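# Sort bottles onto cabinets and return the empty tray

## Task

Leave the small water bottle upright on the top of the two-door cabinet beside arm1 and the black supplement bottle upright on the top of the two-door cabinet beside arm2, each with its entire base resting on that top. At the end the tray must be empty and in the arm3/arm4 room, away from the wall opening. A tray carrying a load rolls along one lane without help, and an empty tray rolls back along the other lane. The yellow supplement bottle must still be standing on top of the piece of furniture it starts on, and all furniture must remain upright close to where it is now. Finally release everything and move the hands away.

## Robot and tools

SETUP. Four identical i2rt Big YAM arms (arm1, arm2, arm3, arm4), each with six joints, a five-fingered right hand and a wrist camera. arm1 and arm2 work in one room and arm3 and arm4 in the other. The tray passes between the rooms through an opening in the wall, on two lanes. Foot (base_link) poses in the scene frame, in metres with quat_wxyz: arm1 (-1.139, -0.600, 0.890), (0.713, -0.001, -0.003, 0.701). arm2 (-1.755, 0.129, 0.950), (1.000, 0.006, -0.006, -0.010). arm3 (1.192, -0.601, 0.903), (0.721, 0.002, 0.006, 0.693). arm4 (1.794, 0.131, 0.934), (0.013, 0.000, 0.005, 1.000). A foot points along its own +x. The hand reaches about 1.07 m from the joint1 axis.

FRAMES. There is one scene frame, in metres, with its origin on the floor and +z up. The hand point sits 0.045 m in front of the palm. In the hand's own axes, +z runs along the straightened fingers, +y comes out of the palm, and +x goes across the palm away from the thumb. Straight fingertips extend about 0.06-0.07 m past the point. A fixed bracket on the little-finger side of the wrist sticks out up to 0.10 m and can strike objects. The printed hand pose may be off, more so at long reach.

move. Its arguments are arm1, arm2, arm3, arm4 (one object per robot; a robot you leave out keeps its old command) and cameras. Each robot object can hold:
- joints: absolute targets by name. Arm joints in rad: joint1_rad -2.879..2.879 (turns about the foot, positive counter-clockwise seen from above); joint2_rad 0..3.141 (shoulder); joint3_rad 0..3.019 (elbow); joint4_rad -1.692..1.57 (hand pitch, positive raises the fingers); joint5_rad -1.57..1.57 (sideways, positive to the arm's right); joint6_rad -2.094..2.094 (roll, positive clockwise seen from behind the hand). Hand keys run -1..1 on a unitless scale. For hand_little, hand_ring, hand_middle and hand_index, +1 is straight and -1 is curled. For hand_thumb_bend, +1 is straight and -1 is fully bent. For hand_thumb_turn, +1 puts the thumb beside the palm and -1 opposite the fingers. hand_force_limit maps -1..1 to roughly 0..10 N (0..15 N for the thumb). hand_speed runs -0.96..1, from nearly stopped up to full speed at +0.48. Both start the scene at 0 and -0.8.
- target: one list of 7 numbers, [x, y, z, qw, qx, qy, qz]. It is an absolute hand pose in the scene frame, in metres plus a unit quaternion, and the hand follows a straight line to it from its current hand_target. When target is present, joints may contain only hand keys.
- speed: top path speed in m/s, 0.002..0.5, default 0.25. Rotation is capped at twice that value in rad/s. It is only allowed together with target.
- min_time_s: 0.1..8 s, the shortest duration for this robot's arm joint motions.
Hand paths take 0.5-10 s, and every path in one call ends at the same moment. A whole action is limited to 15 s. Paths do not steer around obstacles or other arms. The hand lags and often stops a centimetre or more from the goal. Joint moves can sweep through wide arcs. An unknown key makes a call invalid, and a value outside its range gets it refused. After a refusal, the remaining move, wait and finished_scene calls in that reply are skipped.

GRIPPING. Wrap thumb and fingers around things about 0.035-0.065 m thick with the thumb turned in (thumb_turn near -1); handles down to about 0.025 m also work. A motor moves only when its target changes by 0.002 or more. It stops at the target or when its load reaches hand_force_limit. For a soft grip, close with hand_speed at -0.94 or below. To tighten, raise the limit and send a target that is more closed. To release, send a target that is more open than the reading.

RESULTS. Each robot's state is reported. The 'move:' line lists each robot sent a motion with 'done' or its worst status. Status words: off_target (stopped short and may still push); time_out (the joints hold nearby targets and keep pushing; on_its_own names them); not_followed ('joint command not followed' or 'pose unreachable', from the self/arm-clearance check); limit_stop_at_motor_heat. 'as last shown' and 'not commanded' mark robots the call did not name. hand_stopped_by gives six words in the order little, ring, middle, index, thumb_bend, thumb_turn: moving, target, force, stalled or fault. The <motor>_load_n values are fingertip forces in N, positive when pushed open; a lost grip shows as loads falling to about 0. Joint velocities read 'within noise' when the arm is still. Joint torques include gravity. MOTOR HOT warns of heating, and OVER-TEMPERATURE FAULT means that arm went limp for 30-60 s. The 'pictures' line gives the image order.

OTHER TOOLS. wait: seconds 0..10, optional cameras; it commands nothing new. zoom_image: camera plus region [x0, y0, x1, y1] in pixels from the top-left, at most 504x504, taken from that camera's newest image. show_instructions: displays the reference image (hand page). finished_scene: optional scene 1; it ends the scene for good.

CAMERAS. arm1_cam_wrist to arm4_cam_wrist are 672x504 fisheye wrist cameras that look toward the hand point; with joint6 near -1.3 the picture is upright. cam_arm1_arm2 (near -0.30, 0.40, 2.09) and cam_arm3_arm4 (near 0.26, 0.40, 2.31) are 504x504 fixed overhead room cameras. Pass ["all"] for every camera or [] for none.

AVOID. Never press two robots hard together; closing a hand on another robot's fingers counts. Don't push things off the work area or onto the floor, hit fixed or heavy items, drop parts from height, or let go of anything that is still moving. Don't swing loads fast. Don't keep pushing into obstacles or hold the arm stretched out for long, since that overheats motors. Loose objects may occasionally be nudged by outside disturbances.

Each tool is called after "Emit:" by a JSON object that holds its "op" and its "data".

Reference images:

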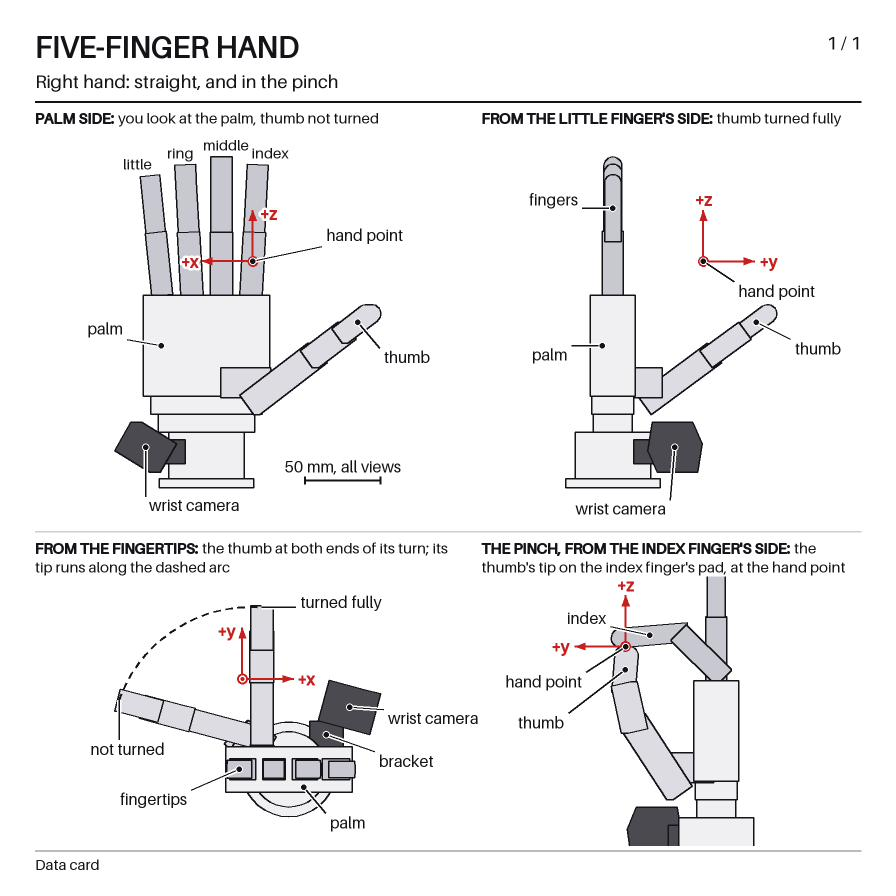

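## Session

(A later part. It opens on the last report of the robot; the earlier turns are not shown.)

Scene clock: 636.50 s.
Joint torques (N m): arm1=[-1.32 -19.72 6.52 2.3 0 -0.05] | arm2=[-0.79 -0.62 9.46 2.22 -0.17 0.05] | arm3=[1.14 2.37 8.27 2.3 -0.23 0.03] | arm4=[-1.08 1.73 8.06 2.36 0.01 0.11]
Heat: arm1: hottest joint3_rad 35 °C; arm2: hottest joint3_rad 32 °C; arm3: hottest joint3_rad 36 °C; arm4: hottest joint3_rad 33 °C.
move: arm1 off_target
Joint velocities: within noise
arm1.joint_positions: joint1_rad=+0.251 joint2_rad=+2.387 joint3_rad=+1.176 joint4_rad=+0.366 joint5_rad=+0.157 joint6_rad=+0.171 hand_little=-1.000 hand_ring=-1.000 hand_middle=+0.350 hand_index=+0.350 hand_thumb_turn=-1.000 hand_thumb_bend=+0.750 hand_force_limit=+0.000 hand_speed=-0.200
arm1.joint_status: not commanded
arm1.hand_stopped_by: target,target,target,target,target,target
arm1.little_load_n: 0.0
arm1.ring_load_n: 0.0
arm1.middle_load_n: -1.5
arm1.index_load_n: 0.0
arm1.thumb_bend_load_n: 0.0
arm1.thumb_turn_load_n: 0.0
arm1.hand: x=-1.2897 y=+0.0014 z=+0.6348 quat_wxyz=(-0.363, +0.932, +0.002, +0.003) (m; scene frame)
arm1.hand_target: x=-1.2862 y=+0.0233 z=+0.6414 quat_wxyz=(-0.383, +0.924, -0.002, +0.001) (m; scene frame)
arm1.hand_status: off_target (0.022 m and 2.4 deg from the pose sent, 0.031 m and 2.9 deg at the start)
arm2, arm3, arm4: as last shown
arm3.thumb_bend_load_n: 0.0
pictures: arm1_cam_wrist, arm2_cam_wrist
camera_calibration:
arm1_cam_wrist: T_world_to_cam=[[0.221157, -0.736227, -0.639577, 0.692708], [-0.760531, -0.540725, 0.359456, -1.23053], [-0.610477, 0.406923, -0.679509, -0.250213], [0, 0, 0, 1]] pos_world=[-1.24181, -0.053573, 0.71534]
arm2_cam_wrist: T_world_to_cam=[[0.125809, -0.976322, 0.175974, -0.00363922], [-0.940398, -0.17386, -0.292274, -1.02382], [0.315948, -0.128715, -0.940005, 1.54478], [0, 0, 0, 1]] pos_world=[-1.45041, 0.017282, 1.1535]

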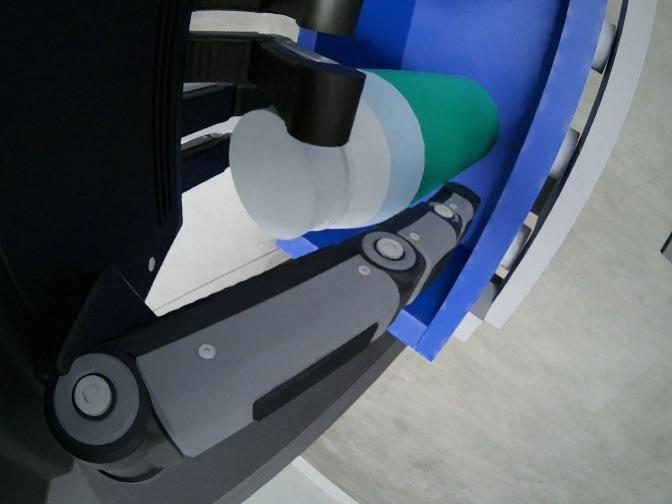

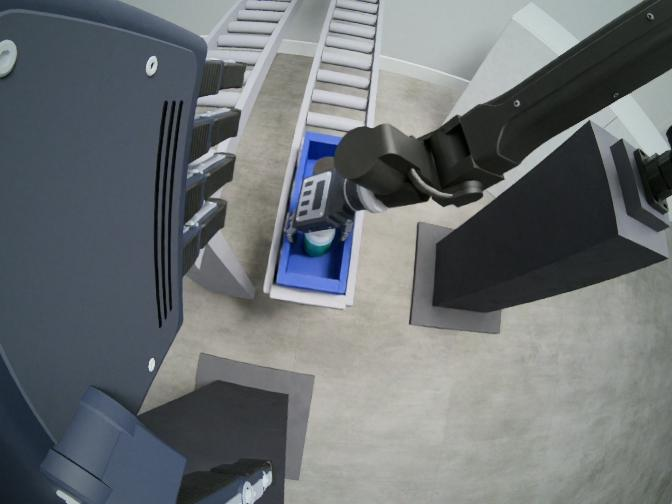

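Emit:
{"op": "move", "data": {"arm1": {"joints": {"hand_speed": -0.93, "hand_thumb_bend": -0.3, "hand_index": -0.4, "hand_middle": -0.4}}, "cameras": ["arm1_cam_wrist", "arm2_cam_wrist"]}}

Emit:
{"op": "zoom_image", "data": {"camera": "arm2_cam_wrist", "region": [260, 150, 400, 310]}}

Emit:
{"op": "zoom_image", "data": {"camera": "arm1_cam_wrist", "region": [200, 0, 520, 280]}}

Scene clock: 654.13 s.
Joint torques (N m): arm1=[-1.32 -19.66 6.53 2.19 0.01 -0.05] | arm2=[-0.79 -0.56 9.46 2.21 -0.17 0.05] | arm3=[1.26 2.49 8.27 2.33 -0.24 0.03] | arm4=[-1.14 1.73 8.09 2.37 0.01 0.11]
Heat: arm1: hottest joint3_rad 35 °C; arm2: hottest joint3_rad 32 °C; arm3: hottest joint3_rad 36 °C; arm4: hottest joint3_rad 33 °C.
move: arm1 off_target
Joint velocities: within noise
arm1.joint_positions: joint1_rad=+0.251 joint2_rad=+2.387 joint3_rad=+1.176 joint4_rad=+0.368 joint5_rad=+0.157 joint6_rad=+0.171 hand_little=-1.000 hand_ring=-1.000 hand_middle=+0.195 hand_index=+0.122 hand_thumb_turn=-1.000 hand_thumb_bend=+0.664 hand_force_limit=+0.000 hand_speed=-0.930
arm1.joint_status: hand_middle off_target (ended at +0.195, target -0.400); hand_index off_target (ended at +0.122, target -0.400); hand_thumb_bend off_target (ended at +0.664, target -0.300); the others done
arm1.hand_stopped_by: target,target,force,force,force,target
arm1.little_load_n: 0.5
arm1.ring_load_n: 0.0
arm1.middle_load_n: 6.5
arm1.index_load_n: 5.5
arm1.thumb_bend_load_n: 9.5
arm1.thumb_turn_load_n: 0.0
arm1.hand: x=-1.2898 y=+0.0018 z=+0.6351 quat_wxyz=(-0.364, +0.931, +0.002, +0.003) (m; scene frame)
arm1.hand_target: x=-1.2862 y=+0.0233 z=+0.6415 quat_wxyz=(-0.383, +0.924, -0.002, +0.001) (m; scene frame)
arm1.hand_status: not commanded
arm2: as last shown
arm2.ring_load_n: 0.0
arm3.joint_positions: joint1_rad=+0.530 joint2_rad=+0.585 joint3_rad=+1.322 joint4_rad=-1.404 joint5_rad=-0.254 joint6_rad=-1.366 hand_little=+1.000 hand_ring=+1.000 hand_middle=+1.000 hand_index=+1.000 hand_thumb_turn=+1.000 hand_thumb_bend=+1.000 hand_force_limit=+0.000 hand_speed=-0.800
arm3.joint_status: not commanded
arm3.hand_stopped_by: target,target,target,target,target,target
arm3.little_load_n: 0.0
arm3.ring_load_n: 0.0
arm3.middle_load_n: 0.0
arm3.index_load_n: 0.0
arm3.thumb_bend_load_n: 0.0
arm3.thumb_turn_load_n: 0.0
arm3.hand: x=+1.0980 y=-0.4055 z=+1.3519 quat_wxyz=(-0.443, +0.493, +0.745, +0.075) (m; scene frame)
arm3.hand_target: x=+1.0985 y=-0.4061 z=+1.3612 quat_wxyz=(-0.452, +0.489, +0.742, +0.080) (m; scene frame)
arm3.hand_status: not commanded
arm4.joint_positions: joint1_rad=-0.283 joint2_rad=+0.629 joint3_rad=+1.504 joint4_rad=-1.246 joint5_rad=-0.094 joint6_rad=-1.109 hand_little=+1.000 hand_ring=+1.000 hand_middle=+1.000 hand_index=+1.000 hand_thumb_turn=+1.000 hand_thumb_bend=+1.000 hand_force_limit=+0.000 hand_speed=-0.800
arm4.joint_status: not commanded
arm4.hand_stopped_by: target,target,target,target,target,target
arm4.little_load_n: 0.0
arm4.ring_load_n: 0.0
arm4.middle_load_n: 0.0
arm4.index_load_n: 0.0
arm4.thumb_bend_load_n: 0.0
arm4.thumb_turn_load_n: 0.0
arm4.hand: x=+1.5788 y=+0.2289 z=+1.4853 quat_wxyz=(-0.558, +0.288, +0.773, -0.086) (m; scene frame)
arm4.hand_target: x=+1.5808 y=+0.2284 z=+1.4978 quat_wxyz=(-0.570, +0.285, +0.766, -0.086) (m; scene frame)
arm4.hand_status: not commanded
pictures: arm1_cam_wrist, arm2_cam_wrist
camera_calibration:
arm1_cam_wrist: T_world_to_cam=[[0.220951, -0.735267, -0.640752, 0.693584], [-0.76037, -0.541294, 0.358941, -1.23], [-0.610753, 0.4079, -0.678674, -0.251175], [0, 0, 0, 1]] pos_world=[-1.24191, -0.0533679, 0.715446]
arm2_cam_wrist: T_world_to_cam=[[0.125809, -0.976322, 0.175974, -0.00363922], [-0.940398, -0.17386, -0.292274, -1.02382], [0.315948, -0.128715, -0.940005, 1.54478], [0, 0, 0, 1]] pos_world=[-1.45041, 0.017282, 1.1535]

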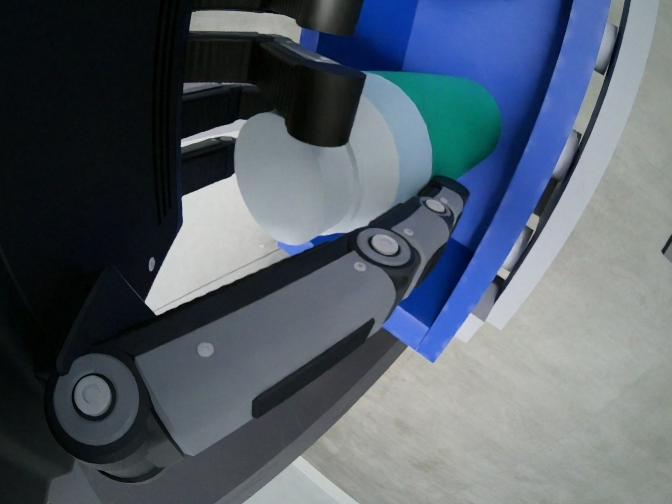

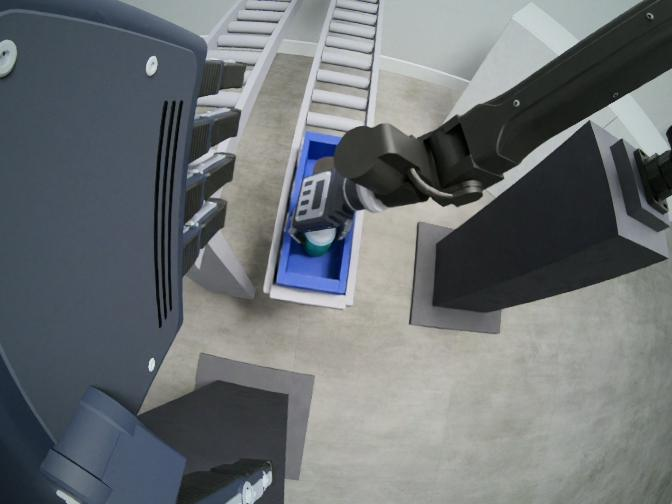

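Scaled by 3.150 from the camera's 672x504 image, which has a finer 960x720 frame.

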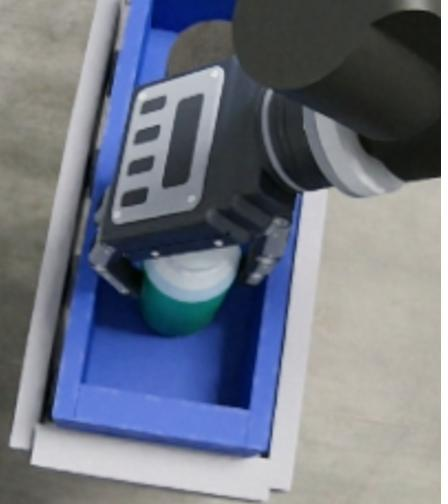

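Scaled by 1.575 from the camera's 672x504 image, which has a finer 960x720 frame.

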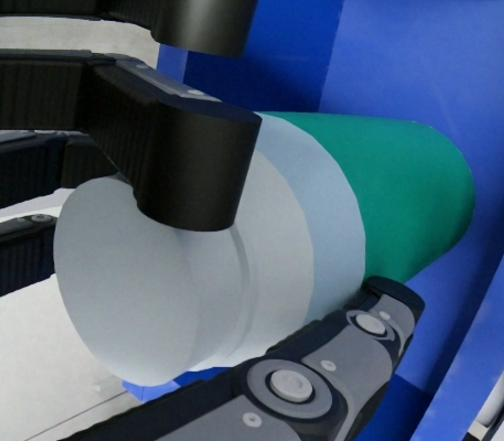

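Emit:
{"op": "move", "data": {"arm1": {"target": [-1.289, 0.01, 0.78, 0.3827, -0.9239, 0, 0], "speed": 0.1}, "cameras": ["arm1_cam_wrist", "arm2_cam_wrist"]}}

Scene clock: 664.33 s.
Joint torques (N m): arm1=[-0.79 -22.53 5.49 1.17 0.1 -0.02] | arm2=[-0.79 -0.56 9.46 2.21 -0.17 0.05] | arm3=[1.08 2.67 8.31 2.28 -0.24 0.04] | arm4=[-1.08 1.73 8.05 2.35 0.02 0.12]
Heat: arm1: hottest joint3_rad 35 °C; arm2: hottest joint3_rad 32 °C; arm3: hottest joint3_rad 36 °C; arm4: hottest joint3_rad 33 °C.
move: arm1 off_target
Joint velocities: within noise
arm1.joint_positions: joint1_rad=+0.255 joint2_rad=+2.100 joint3_rad=+1.097 joint4_rad=+0.162 joint5_rad=+0.157 joint6_rad=+0.171 hand_little=-1.000 hand_ring=-1.000 hand_middle=+0.195 hand_index=+0.122 hand_thumb_turn=-1.000 hand_thumb_bend=+0.664 hand_force_limit=+0.000 hand_speed=-0.930
arm1.joint_status: not commanded
arm1.hand_stopped_by: target,target,force,force,force,target
arm1.little_load_n: 0.0
arm1.ring_load_n: 0.0
arm1.middle_load_n: 6.0
arm1.index_load_n: 5.0
arm1.thumb_bend_load_n: 10.0
arm1.thumb_turn_load_n: 0.0
arm1.hand: x=-1.2928 y=-0.0008 z=+0.7532 quat_wxyz=(-0.365, +0.931, +0.004, +0.002) (m; scene frame)
arm1.hand_target: x=-1.2921 y=+0.0102 z=+0.7777 quat_wxyz=(-0.382, +0.924, +0.002, +0.000) (m; scene frame)
arm1.hand_status: off_target (0.029 m and 2.3 deg from the pose sent, 0.145 m and 2.4 deg at the start)
arm2.joint_positions: joint1_rad=-0.263 joint2_rad=+0.872 joint3_rad=+0.456 joint4_rad=-0.427 joint5_rad=-0.183 joint6_rad=-1.765 hand_little=+1.000 hand_ring=+1.000 hand_middle=+1.000 hand_index=+1.000 hand_thumb_turn=+1.000 hand_thumb_bend=+1.000 hand_force_limit=+0.000 hand_speed=-0.800
arm2.joint_status: not commanded
arm2.hand_stopped_by: target,target,target,target,target,target
arm2.little_load_n: 0.0
arm2.ring_load_n: 0.0
arm2.middle_load_n: 0.0
arm2.index_load_n: 0.0
arm2.thumb_bend_load_n: 0.0
arm2.thumb_turn_load_n: 0.0
arm2.hand: x=-1.4282 y=+0.0022 z=+1.0429 quat_wxyz=(-0.004, +0.929, -0.011, +0.370) (m; scene frame)
arm2.hand_target: x=-1.4236 y=-0.0033 z=+1.0460 quat_wxyz=(+0.002, +0.926, -0.010, +0.376) (m; scene frame)
arm2.hand_status: not commanded
arm3, arm4: as last shown
pictures: arm1_cam_wrist, arm2_cam_wrist
camera_calibration:
arm1_cam_wrist: T_world_to_cam=[[0.224086, -0.733331, -0.64188, 0.77297], [-0.757794, -0.545257, 0.358389, -1.27228], [-0.612808, 0.406103, -0.677899, -0.175064], [0, 0, 0, 1]] pos_world=[-1.24462, -0.0557842, 0.833451]
arm2_cam_wrist: T_world_to_cam=[[0.125809, -0.976322, 0.175974, -0.00363922], [-0.940398, -0.17386, -0.292274, -1.02382], [0.315948, -0.128715, -0.940005, 1.54478], [0, 0, 0, 1]] pos_world=[-1.45041, 0.017282, 1.1535]

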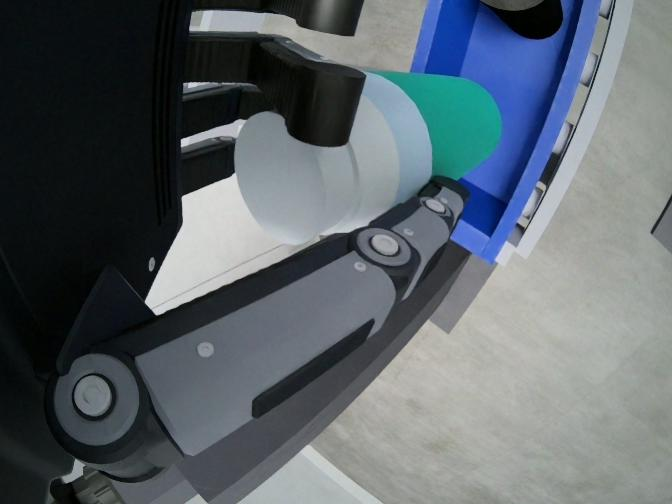

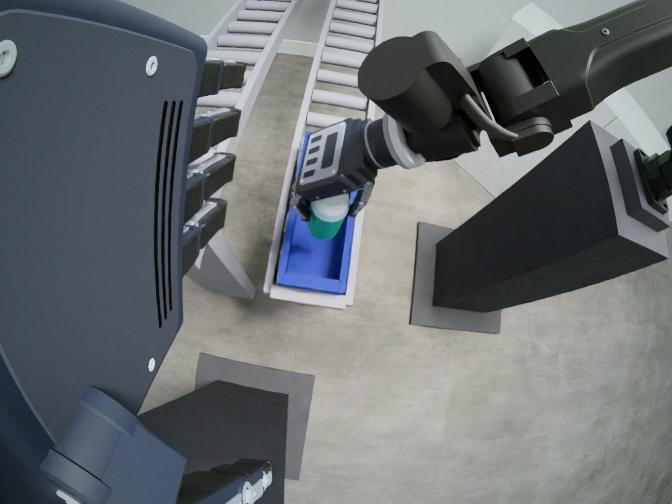

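Emit:
{"op": "move", "data": {"arm1": {"target": [-1.2, -0.2, 1.0, 0.3827, -0.9239, 0, 0], "speed": 0.2}, "arm2": {"target": [-1.38, 0.03, 0.93, 0.2356, -0.5688, 0.7280, -0.3016], "speed": 0.15, "joints": {"hand_speed": -0.2, "hand_thumb_turn": -1, "hand_thumb_bend": 1, "hand_little": -1, "hand_ring": -1, "hand_index": 0.5, "hand_middle": 0.5}}, "cameras": ["arm1_cam_wrist", "arm2_cam_wrist", "cam_arm1_arm2"]}}

Scene clock: 699.20 s.
Joint torques (N m): arm1=[-1.44 -9.93 8.7 1.21 -0.11 -0.09] | arm2=[-0.67 -5.48 6.49 2.22 -0.09 0.27] | arm3=[0.97 2.67 8.25 2.32 -0.24 0.03] | arm4=[-1.2 1.73 8.06 2.37 0.01 0.12]
Heat: arm1: hottest joint3_rad 34 °C; arm2: hottest joint3_rad 33 °C; arm3: hottest joint3_rad 36 °C; arm4: hottest joint3_rad 33 °C.
move: arm1 off_target; arm2 done
Joint velocities: within noise
arm1.joint_positions: joint1_rad=+0.125 joint2_rad=+1.127 joint3_rad=+0.670 joint4_rad=-0.361 joint5_rad=+0.062 joint6_rad=+0.084 hand_little=-1.000 hand_ring=-1.000 hand_middle=+0.195 hand_index=+0.122 hand_thumb_turn=-1.000 hand_thumb_bend=+0.664 hand_force_limit=+0.000 hand_speed=-0.930
arm1.joint_status: not commanded
arm1.hand_stopped_by: target,target,force,force,force,target
arm1.little_load_n: 0.0
arm1.ring_load_n: 0.0
arm1.middle_load_n: 6.5
arm1.index_load_n: 5.0
arm1.thumb_bend_load_n: 10.0
arm1.thumb_turn_load_n: 0.0
arm1.hand: x=-1.2062 y=-0.1987 z=+0.9878 quat_wxyz=(-0.370, +0.929, +0.000, -0.004) (m; scene frame)
arm1.hand_target: x=-1.2005 y=-0.1959 z=+1.0006 quat_wxyz=(-0.383, +0.924, -0.001, -0.002) (m; scene frame)
arm1.hand_status: off_target (0.014 m and 1.7 deg from the pose sent, 0.330 m and 2.3 deg at the start)
arm2.joint_positions: joint1_rad=-0.328 joint2_rad=+1.351 joint3_rad=+0.450 joint4_rad=+0.097 joint5_rad=-0.072 joint6_rad=-0.114 hand_little=-1.000 hand_ring=-1.000 hand_middle=+0.500 hand_index=+0.500 hand_thumb_turn=-1.000 hand_thumb_bend=+1.000 hand_force_limit=+0.000 hand_speed=-0.200
arm2.joint_status: all done
arm2.hand_stopped_by: target,target,target,target,target,target
arm2.little_load_n: 0.0
arm2.ring_load_n: 0.0
arm2.middle_load_n: 0.0
arm2.index_load_n: 0.0
arm2.thumb_bend_load_n: 0.0
arm2.thumb_turn_load_n: 0.0
arm2.hand: x=-1.3830 y=+0.0341 z=+0.9332 quat_wxyz=(-0.233, +0.582, -0.719, +0.300) (m; scene frame)
arm2.hand_target: x=-1.3816 y=+0.0302 z=+0.9312 quat_wxyz=(-0.234, +0.573, -0.724, +0.303) (m; scene frame)
arm2.hand_status: done (0.006 m and 1.9 deg from the pose sent, 0.126 m and 99.0 deg at the start)
arm3, arm4: as last shown
pictures: arm1_cam_wrist, arm2_cam_wrist, cam_arm1_arm2
camera_calibration:
arm1_cam_wrist: T_world_to_cam=[[0.213912, -0.72639, -0.653145, 0.759215], [-0.753972, -0.547896, 0.362403, -1.39855], [-0.621102, 0.414931, -0.66488, 0.0963028], [0, 0, 0, 1]] pos_world=[-1.15706, -0.254735, 1.06675]
arm2_cam_wrist: T_world_to_cam=[[-0.75539, -0.0851165, -0.649724, -0.437487], [-0.244954, 0.956324, 0.159509, -0.506104], [0.607769, 0.279643, -0.743247, 1.6375], [0, 0, 0, 1]] pos_world=[-1.44967, -0.0111559, 1.01355]

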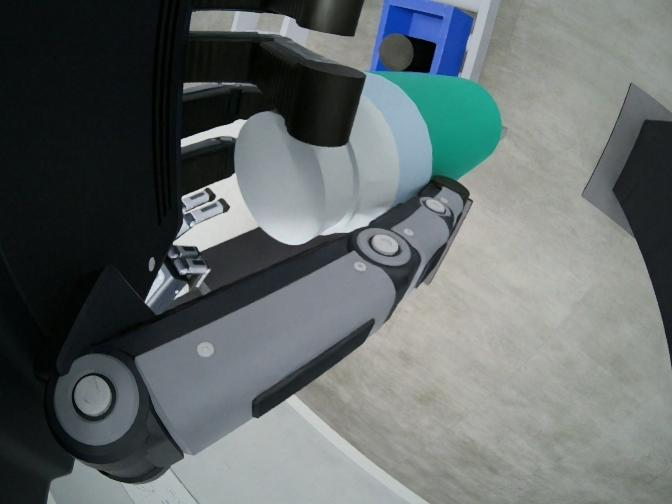

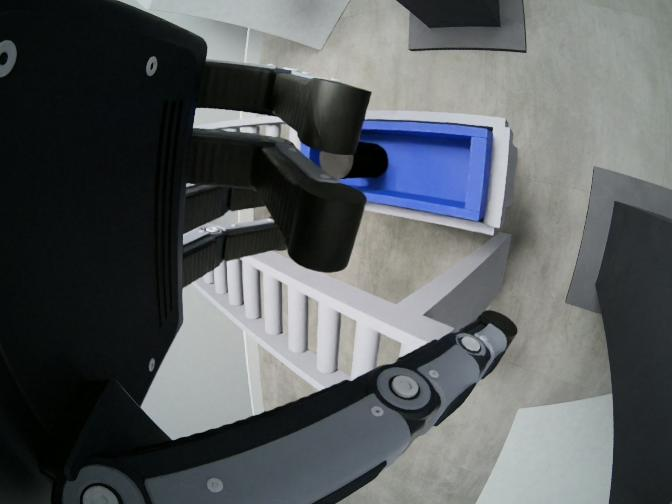

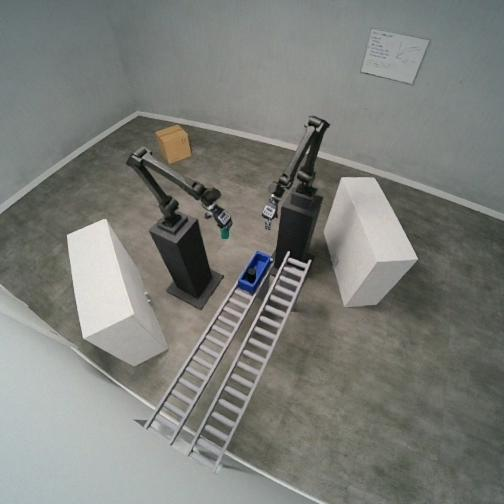

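Emit:
{"op": "move", "data": {"arm1": {"joints": {"joint1_rad": -1.8}, "min_time_s": 3}, "arm2": {"target": [-1.155, 0.006, 0.75, 0.2356, -0.5688, 0.7280, -0.3016], "speed": 0.15}, "cameras": ["arm1_cam_wrist", "arm2_cam_wrist", "cam_arm1_arm2"]}}

Emit:
{"op": "zoom_image", "data": {"camera": "arm2_cam_wrist", "region": [240, 0, 520, 250]}}

Scene clock: 723.03 s.
Joint torques (N m): arm1=[-0.91 -9.99 8.75 1.21 -0.04 -0.06] | arm2=[1.08 -17.44 6.76 1.58 -0.06 0.28] | arm3=[1.2 2.9 8.25 2.26 -0.26 0.03] | arm4=[-1.08 1.79 8.08 2.33 0.01 0.11]
Heat: arm1: hottest joint3_rad 35 °C; arm2: hottest joint3_rad 32 °C; arm3: hottest joint3_rad 36 °C; arm4: hottest joint3_rad 33 °C.
move: arm1 done; arm2 off_target
Joint velocities: within noise
arm1.joint_positions: joint1_rad=-1.802 joint2_rad=+1.127 joint3_rad=+0.670 joint4_rad=-0.361 joint5_rad=+0.060 joint6_rad=+0.082 hand_little=-1.000 hand_ring=-1.000 hand_middle=+0.195 hand_index=+0.122 hand_thumb_turn=-1.000 hand_thumb_bend=+0.664 hand_force_limit=+0.000 hand_speed=-0.930
arm1.joint_status: all done
arm1.hand_stopped_by: target,target,force,force,force,target
arm1.little_load_n: 0.0
arm1.ring_load_n: 0.0
arm1.middle_load_n: 5.5
arm1.index_load_n: 5.0
arm1.thumb_bend_load_n: 9.5
arm1.thumb_turn_load_n: 0.5
arm1.hand: x=-0.7404 y=-0.6775 z=+0.9888 quat_wxyz=(-0.219, +0.530, -0.763, +0.299) (m; scene frame)
arm1.hand_target: x=-0.7392 y=-0.6813 z=+1.0015 quat_wxyz=(-0.225, +0.527, -0.758, +0.310) (m; scene frame)
arm1.hand_status: not commanded
arm2.joint_positions: joint1_rad=-0.246 joint2_rad=+2.244 joint3_rad=+1.060 joint4_rad=+0.376 joint5_rad=+0.000 joint6_rad=-0.032 hand_little=-1.000 hand_ring=-1.000 hand_middle=+0.500 hand_index=+0.500 hand_thumb_turn=-1.000 hand_thumb_bend=+1.000 hand_force_limit=+0.000 hand_speed=-0.200
arm2.joint_status: not commanded
arm2.hand_stopped_by: target,target,target,target,target,target
arm2.little_load_n: 0.0
arm2.ring_load_n: 0.0
arm2.middle_load_n: 0.0
arm2.index_load_n: 0.0
arm2.thumb_bend_load_n: 0.0
arm2.thumb_turn_load_n: 0.0
arm2.hand: x=-1.1691 y=+0.0015 z=+0.7501 quat_wxyz=(-0.229, +0.572, -0.729, +0.299) (m; scene frame)
arm2.hand_target: x=-1.1576 y=+0.0040 z=+0.7485 quat_wxyz=(-0.235, +0.569, -0.728, +0.302) (m; scene frame)
arm2.hand_status: off_target (0.015 m and 0.8 deg from the pose sent, 0.294 m and 1.9 deg at the start)
arm3, arm4: as last shown
pictures: arm1_cam_wrist, arm2_cam_wrist, cam_arm1_arm2
camera_calibration:
arm1_cam_wrist: T_world_to_cam=[[-0.752868, 0.0568802, -0.655709, 0.12978], [-0.254306, 0.893748, 0.369517, 0.0295729], [0.607057, 0.444948, -0.658409, 1.50822], [0, 0, 0, 1]] pos_world=[-0.810349, -0.704893, 1.0672]
arm2_cam_wrist: T_world_to_cam=[[-0.760309, -0.0589104, -0.646885, -0.405491], [-0.217176, 0.961622, 0.167683, -0.366928], [0.612181, 0.267979, -0.743923, 1.38619], [0, 0, 0, 1]] pos_world=[-1.23658, -0.0425109, 0.83044]

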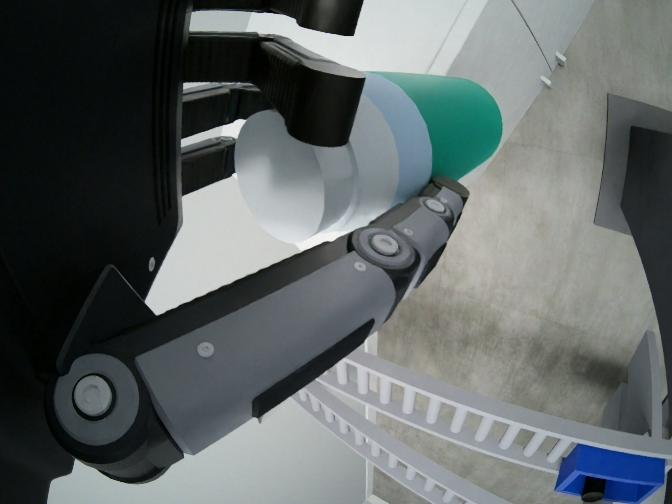

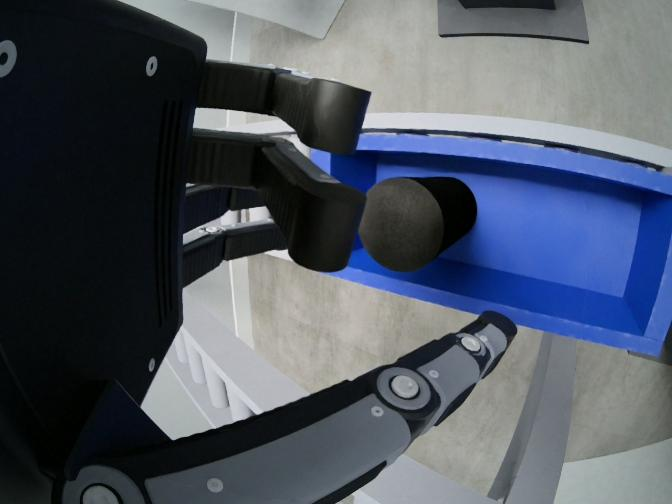

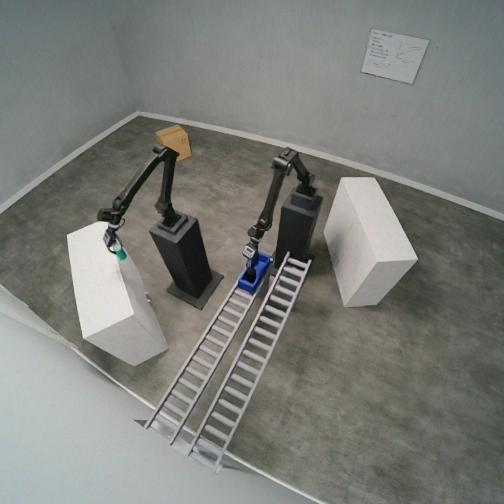

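Scaled by 1.800 from the camera's 672x504 image, which has a finer 960x720 frame.

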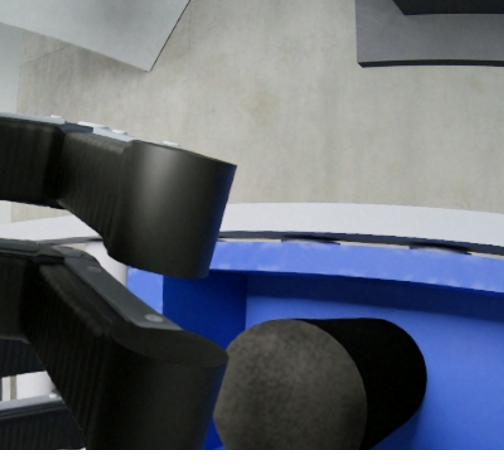

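Emit:
{"op": "move", "data": {"arm1": {"target": [-0.515, -0.743, 0.92, 0.225, -0.527, 0.758, -0.310], "speed": 0.15}, "arm2": {"target": [-1.134, 0.005, 0.685, 0.2356, -0.5688, 0.7280, -0.3016], "speed": 0.12, "joints": {"hand_thumb_bend": 0.75, "hand_index": 0.35, "hand_middle": 0.35}}, "cameras": ["arm1_cam_wrist", "arm2_cam_wrist", "cam_arm1_arm2"]}}

Emit:
{"op": "zoom_image", "data": {"camera": "cam_arm1_arm2", "region": [50, 180, 200, 370]}}

Scene clock: 755.70 s.
Joint torques (N m): arm1=[-1.32 -18.32 12.52 2.37 -0.11 -0.08] | arm2=[1.14 -18.67 6.24 2.14 -0.06 0.27] | arm3=[1.03 2.61 8.27 2.26 -0.24 0.03] | arm4=[-1.08 1.67 8.08 2.35 0.01 0.11]
Heat: arm1: hottest joint3_rad 37 °C; arm2: hottest joint3_rad 31 °C; arm3: hottest joint3_rad 36 °C; arm4: hottest joint3_rad 33 °C.
move: arm1 off_target; arm2 off_target
Joint velocities: within noise
arm1.joint_positions: joint1_rad=-1.808 joint2_rad=+1.818 joint3_rad=+1.116 joint4_rad=-0.189 joint5_rad=+0.058 joint6_rad=+0.079 hand_little=-1.000 hand_ring=-1.000 hand_middle=+0.195 hand_index=+0.122 hand_thumb_turn=-1.000 hand_thumb_bend=+0.664 hand_force_limit=+0.000 hand_speed=-0.930
arm1.joint_status: not commanded
arm1.hand_stopped_by: target,target,force,force,force,target
arm1.little_load_n: 0.0
arm1.ring_load_n: 0.0
arm1.middle_load_n: 5.5
arm1.index_load_n: 5.0
arm1.thumb_bend_load_n: 9.0
arm1.thumb_turn_load_n: 0.0
arm1.hand: x=-0.5554 y=-0.7278 z=+0.8815 quat_wxyz=(-0.196, +0.537, -0.773, +0.274) (m; scene frame)
arm1.hand_target: x=-0.5203 y=-0.7462 z=+0.9198 quat_wxyz=(-0.224, +0.525, -0.760, +0.311) (m; scene frame)
arm1.hand_status: off_target (0.058 m and 5.7 deg from the pose sent, 0.245 m and 1.6 deg at the start)
arm2.joint_positions: joint1_rad=-0.237 joint2_rad=+2.420 joint3_rad=+1.189 joint4_rad=+0.413 joint5_rad=+0.004 joint6_rad=-0.022 hand_little=-1.000 hand_ring=-1.000 hand_middle=+0.350 hand_index=+0.350 hand_thumb_turn=-1.000 hand_thumb_bend=+0.750 hand_force_limit=+0.000 hand_speed=-0.200
arm2.joint_status: all done
arm2.hand_stopped_by: target,target,target,target,target,target
arm2.little_load_n: 0.0
arm2.ring_load_n: 0.0
arm2.middle_load_n: 0.0
arm2.index_load_n: 0.0
arm2.thumb_bend_load_n: 0.0
arm2.thumb_turn_load_n: 0.0
arm2.hand: x=-1.1471 y=+0.0019 z=+0.6878 quat_wxyz=(-0.227, +0.572, -0.731, +0.295) (m; scene frame)
arm2.hand_target: x=-1.1349 y=+0.0051 z=+0.6854 quat_wxyz=(-0.236, +0.569, -0.728, +0.301) (m; scene frame)
arm2.hand_status: off_target (0.014 m and 1.3 deg from the pose sent, 0.074 m and 0.8 deg at the start)
arm3, arm4: as last shown
pictures: arm1_cam_wrist, arm2_cam_wrist, cam_arm1_arm2
camera_calibration:
arm1_cam_wrist: T_world_to_cam=[[-0.796837, 0.0696529, -0.600166, 0.137555], [-0.224938, 0.887727, 0.401676, 0.144844], [0.560761, 0.45507, -0.691706, 1.35865], [0, 0, 0, 1]] pos_world=[-0.619687, -0.756443, 0.964161]
arm2_cam_wrist: T_world_to_cam=[[-0.766498, -0.0549241, -0.639894, -0.441011], [-0.215076, 0.96076, 0.175165, -0.354856], [0.605163, 0.271889, -0.748234, 1.32119], [0, 0, 0, 1]] pos_world=[-1.21389, -0.0425081, 0.768517]

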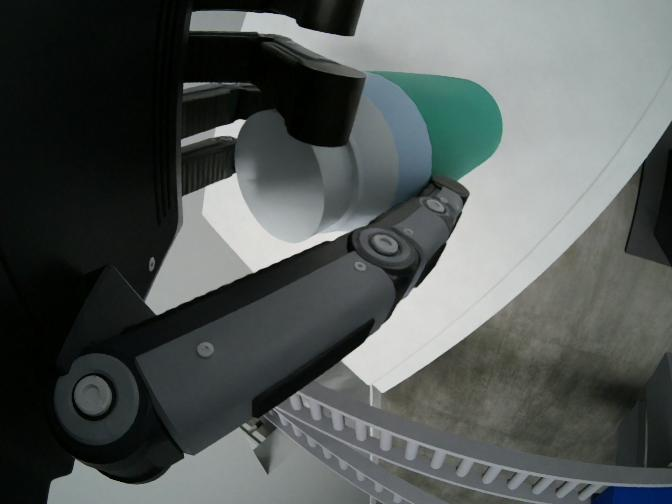

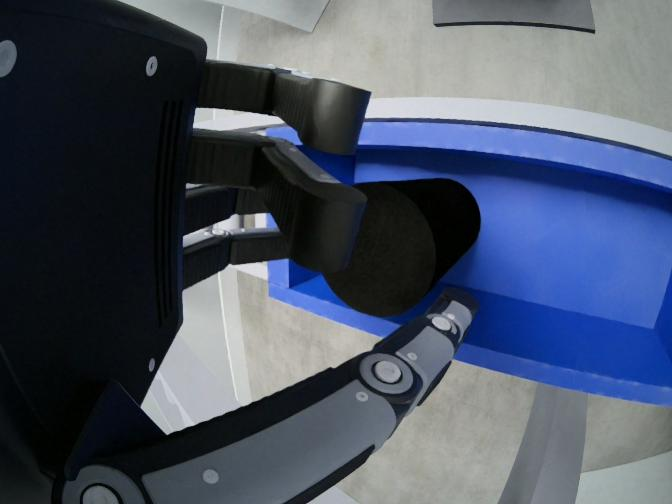

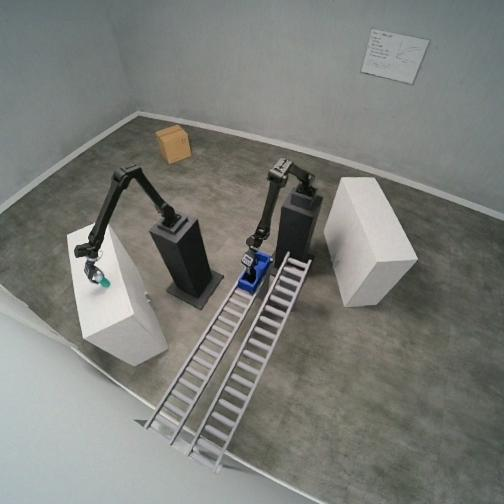

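Scaled by 2.653 from the camera's 504x504 image, which has a finer 720x720 frame.

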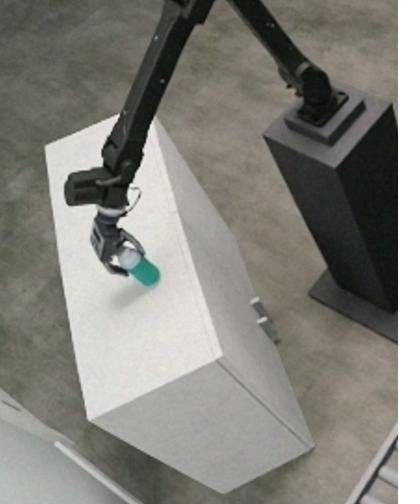

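Emit:
{"op": "move", "data": {"arm1": {"target": [-0.495, -0.758, 0.885, 0.2318, -0.5207, 0.7494, -0.3336], "speed": 0.08}, "arm2": {"target": [-1.134, 0.006, 0.627, 0.2356, -0.5688, 0.7280, -0.3016], "speed": 0.08}, "cameras": ["arm1_cam_wrist", "arm2_cam_wrist", "cam_arm1_arm2"]}}

Emit:
{"op": "zoom_image", "data": {"camera": "cam_arm1_arm2", "region": [60, 220, 160, 330]}}

Scene clock: 783.93 s.
Joint torques (N m): arm1=[-1.38 -17.14 11.12 2.5 0.28 -0.13] | arm2=[1.26 -19.19 5.56 2.17 -0.09 0.27] | arm3=[1.08 2.67 8.28 2.33 -0.25 0.04] | arm4=[-1.14 1.73 8.09 2.33 0.02 0.11]
Heat: arm1: hottest joint3_rad 42 °C; arm2: hottest joint3_rad 30 °C; arm3: hottest joint3_rad 36 °C; arm4: hottest joint3_rad 33 °C.
move: arm1 off_target; arm2 off_target
Joint velocities: within noise
arm1.joint_positions: joint1_rad=-1.810 joint2_rad=+1.887 joint3_rad=+1.147 joint4_rad=-0.057 joint5_rad=+0.062 joint6_rad=+0.082 hand_little=-1.000 hand_ring=-1.000 hand_middle=+0.195 hand_index=+0.122 hand_thumb_turn=-1.000 hand_thumb_bend=+0.664 hand_force_limit=+0.000 hand_speed=-0.930
arm1.joint_status: not commanded
arm1.hand_stopped_by: target,target,force,force,force,target
arm1.little_load_n: 0.0
arm1.ring_load_n: 0.5
arm1.middle_load_n: 3.5
arm1.index_load_n: 4.0
arm1.thumb_bend_load_n: 7.5
arm1.thumb_turn_load_n: 0.5
arm1.hand: x=-0.5201 y=-0.7384 z=+0.8716 quat_wxyz=(-0.223, +0.524, -0.762, +0.308) (m; scene frame)
arm1.hand_target: x=-0.4963 y=-0.7569 z=+0.8855 quat_wxyz=(-0.233, +0.517, -0.753, +0.333) (m; scene frame)
arm1.hand_status: off_target (0.035 m and 3.5 deg from the pose sent, 0.068 m and 8.7 deg at the start)
arm2.joint_positions: joint1_rad=-0.237 joint2_rad=+2.564 joint3_rad=+1.268 joint4_rad=+0.481 joint5_rad=+0.006 joint6_rad=-0.019 hand_little=-1.000 hand_ring=-1.000 hand_middle=+0.350 hand_index=+0.350 hand_thumb_turn=-1.000 hand_thumb_bend=+0.750 hand_force_limit=+0.000 hand_speed=-0.200
arm2.joint_status: not commanded
arm2.hand_stopped_by: target,target,target,target,target,target
arm2.little_load_n: 0.0
arm2.ring_load_n: 0.0
arm2.middle_load_n: 0.0
arm2.index_load_n: 0.0
arm2.thumb_bend_load_n: 0.0
arm2.thumb_turn_load_n: 0.0
arm2.hand: x=-1.1448 y=+0.0020 z=+0.6311 quat_wxyz=(-0.228, +0.571, -0.732, +0.295) (m; scene frame)
arm2.hand_target: x=-1.1342 y=+0.0060 z=+0.6280 quat_wxyz=(-0.236, +0.568, -0.729, +0.301) (m; scene frame)
arm2.hand_status: off_target (0.012 m and 1.3 deg from the pose sent, 0.062 m and 1.3 deg at the start)
arm3, arm4: as last shown
pictures: arm1_cam_wrist, arm2_cam_wrist, cam_arm1_arm2
camera_calibration:
arm1_cam_wrist: T_world_to_cam=[[-0.738742, 0.0592184, -0.671382, 0.245042], [-0.253868, 0.898318, 0.358574, 0.196448], [0.624349, 0.435336, -0.648591, 1.31776], [0, 0, 0, 1]] pos_world=[-0.591849, -0.764653, 0.948765]
arm2_cam_wrist: T_world_to_cam=[[-0.76556, -0.0519646, -0.641263, -0.473633], [-0.212187, 0.961357, 0.175412, -0.341391], [0.607367, 0.270356, -0.747002, 1.27906], [0, 0, 0, 1]] pos_world=[-1.21189, -0.0422147, 0.711621]

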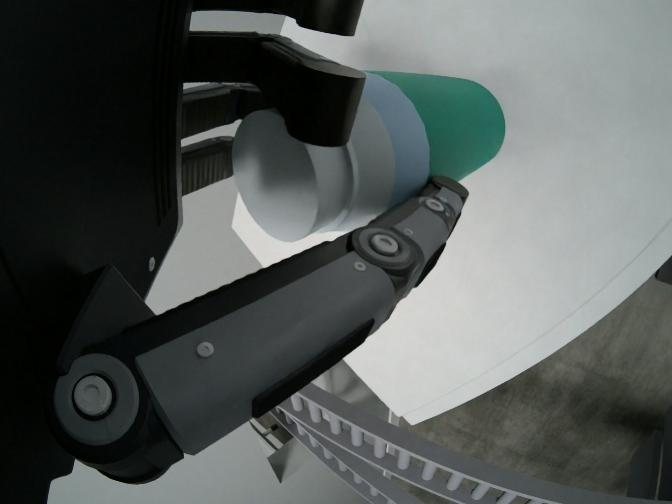

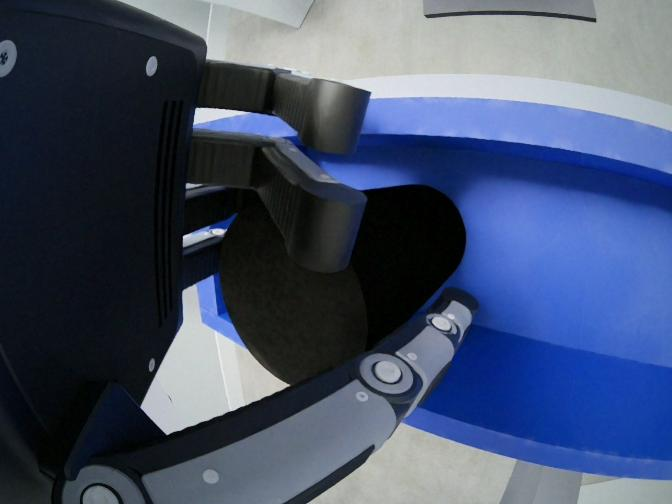

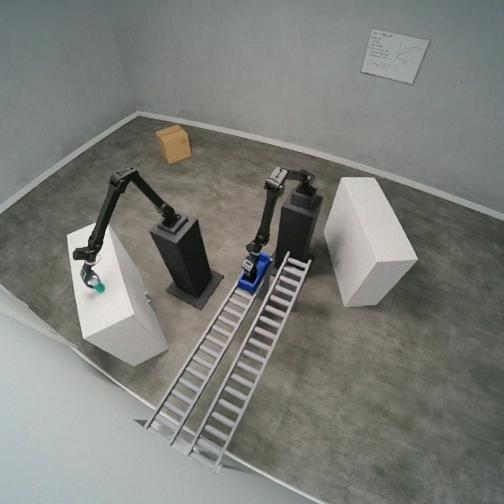

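Scaled by 4.582 from the camera's 504x504 image, which has a finer 720x720 frame.

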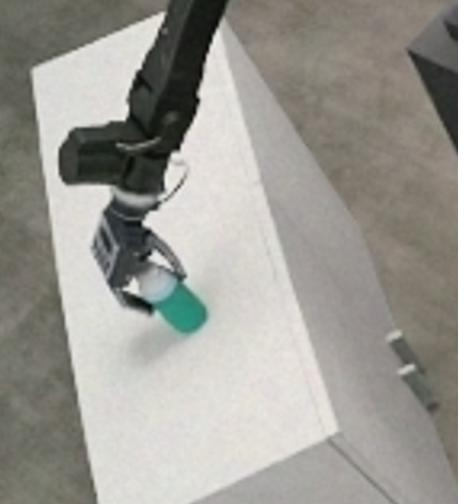

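Emit:
{"op": "move", "data": {"arm1": {"target": [-0.495, -0.758, 0.872, 0.2318, -0.5207, 0.7494, -0.3336], "speed": 0.05}, "arm2": {"joints": {"hand_speed": -0.93, "hand_thumb_bend": -0.3, "hand_index": -0.4, "hand_middle": -0.4}}, "cameras": ["arm1_cam_wrist", "arm2_cam_wrist"]}}

Scene clock: 803.87 s.
Joint torques (N m): arm1=[-1.32 -16.09 10.47 2.39 0.19 -0.17] | arm2=[1.2 -19.31 5.18 2 -0.11 0.27] | arm3=[0.79 2.73 8.29 2.21 -0.23 0.02] | arm4=[-1.08 1.79 8.05 2.35 0.01 0.11]
Heat: arm1: hottest joint3_rad 42 °C; arm2: hottest joint2_rad 29 °C; arm3: hottest joint3_rad 36 °C; arm4: hottest joint3_rad 33 °C.
move: arm1 off_target; arm2 off_target
Joint velocities: within noise
arm1.joint_positions: joint1_rad=-1.811 joint2_rad=+1.899 joint3_rad=+1.149 joint4_rad=-0.022 joint5_rad=+0.062 joint6_rad=+0.075 hand_little=-1.000 hand_ring=-1.000 hand_middle=+0.195 hand_index=+0.122 hand_thumb_turn=-1.000 hand_thumb_bend=+0.664 hand_force_limit=+0.000 hand_speed=-0.930
arm1.joint_status: not commanded
arm1.hand_stopped_by: target,target,force,force,force,target
arm1.little_load_n: -0.5
arm1.ring_load_n: 0.0
arm1.middle_load_n: 0.0
arm1.index_load_n: 3.0
arm1.thumb_bend_load_n: 5.0
arm1.thumb_turn_load_n: 1.5
arm1.hand: x=-0.5138 y=-0.7415 z=+0.8699 quat_wxyz=(-0.229, +0.523, -0.757, +0.317) (m; scene frame)
arm1.hand_target: x=-0.4966 y=-0.7585 z=+0.8722 quat_wxyz=(-0.232, +0.521, -0.750, +0.334) (m; scene frame)
arm1.hand_status: off_target (0.025 m and 2.1 deg from the pose sent, 0.032 m and 3.5 deg at the start)
arm2.joint_positions: joint1_rad=-0.237 joint2_rad=+2.564 joint3_rad=+1.272 joint4_rad=+0.485 joint5_rad=+0.007 joint6_rad=-0.021 hand_little=-1.000 hand_ring=-1.000 hand_middle=+0.241 hand_index=+0.260 hand_thumb_turn=-1.000 hand_thumb_bend=+0.669 hand_force_limit=+0.000 hand_speed=-0.930
arm2.joint_status: hand_middle off_target (ended at +0.241, target -0.400); hand_index off_target (ended at +0.260, target -0.400); hand_thumb_bend off_target (ended at +0.669, target -0.300); the others done
arm2.hand_stopped_by: target,target,force,force,force,target
arm2.little_load_n: 0.0
arm2.ring_load_n: 0.0
arm2.middle_load_n: 6.0
arm2.index_load_n: 2.0
arm2.thumb_bend_load_n: 7.5
arm2.thumb_turn_load_n: 1.0
arm2.hand: x=-1.1412 y=+0.0007 z=+0.6328 quat_wxyz=(-0.229, +0.570, -0.730, +0.299) (m; scene frame)
arm2.hand_target: x=-1.1348 y=+0.0059 z=+0.6277 quat_wxyz=(-0.235, +0.568, -0.729, +0.302) (m; scene frame)
arm2.hand_status: not commanded
arm3, arm4: as last shown
arm4.ring_load_n: -0.5
pictures: arm1_cam_wrist, arm2_cam_wrist
camera_calibration:
arm1_cam_wrist: T_world_to_cam=[[-0.724031, 0.0487287, -0.688044, 0.26294], [-0.264927, 0.901347, 0.342619, 0.211905], [0.636862, 0.430348, -0.639693, 1.30908], [0, 0, 0, 1]] pos_world=[-0.58719, -0.767174, 0.945724]
arm2_cam_wrist: T_world_to_cam=[[-0.760205, -0.0548082, -0.647368, -0.459846], [-0.213585, 0.962133, 0.169355, -0.337397], [0.613572, 0.267013, -0.743124, 1.28322], [0, 0, 0, 1]] pos_world=[-1.20899, -0.0432178, 0.71304]

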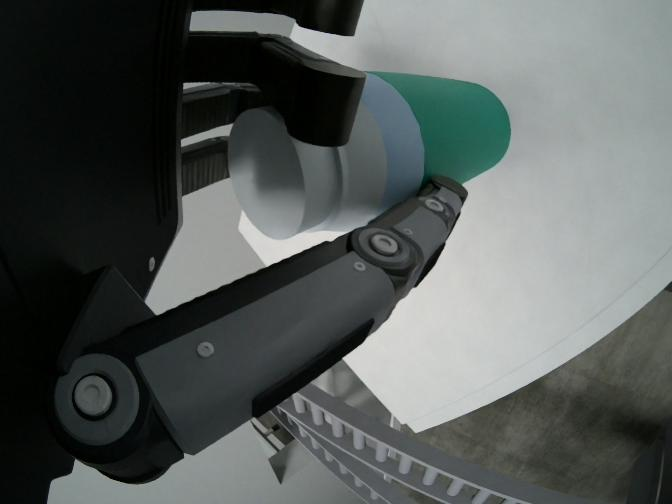

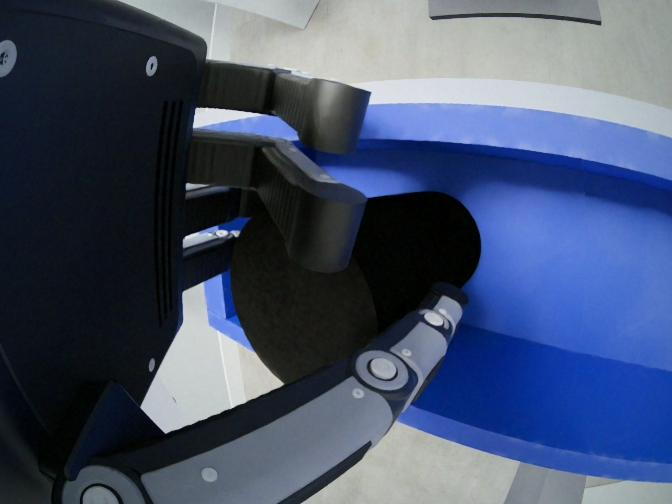

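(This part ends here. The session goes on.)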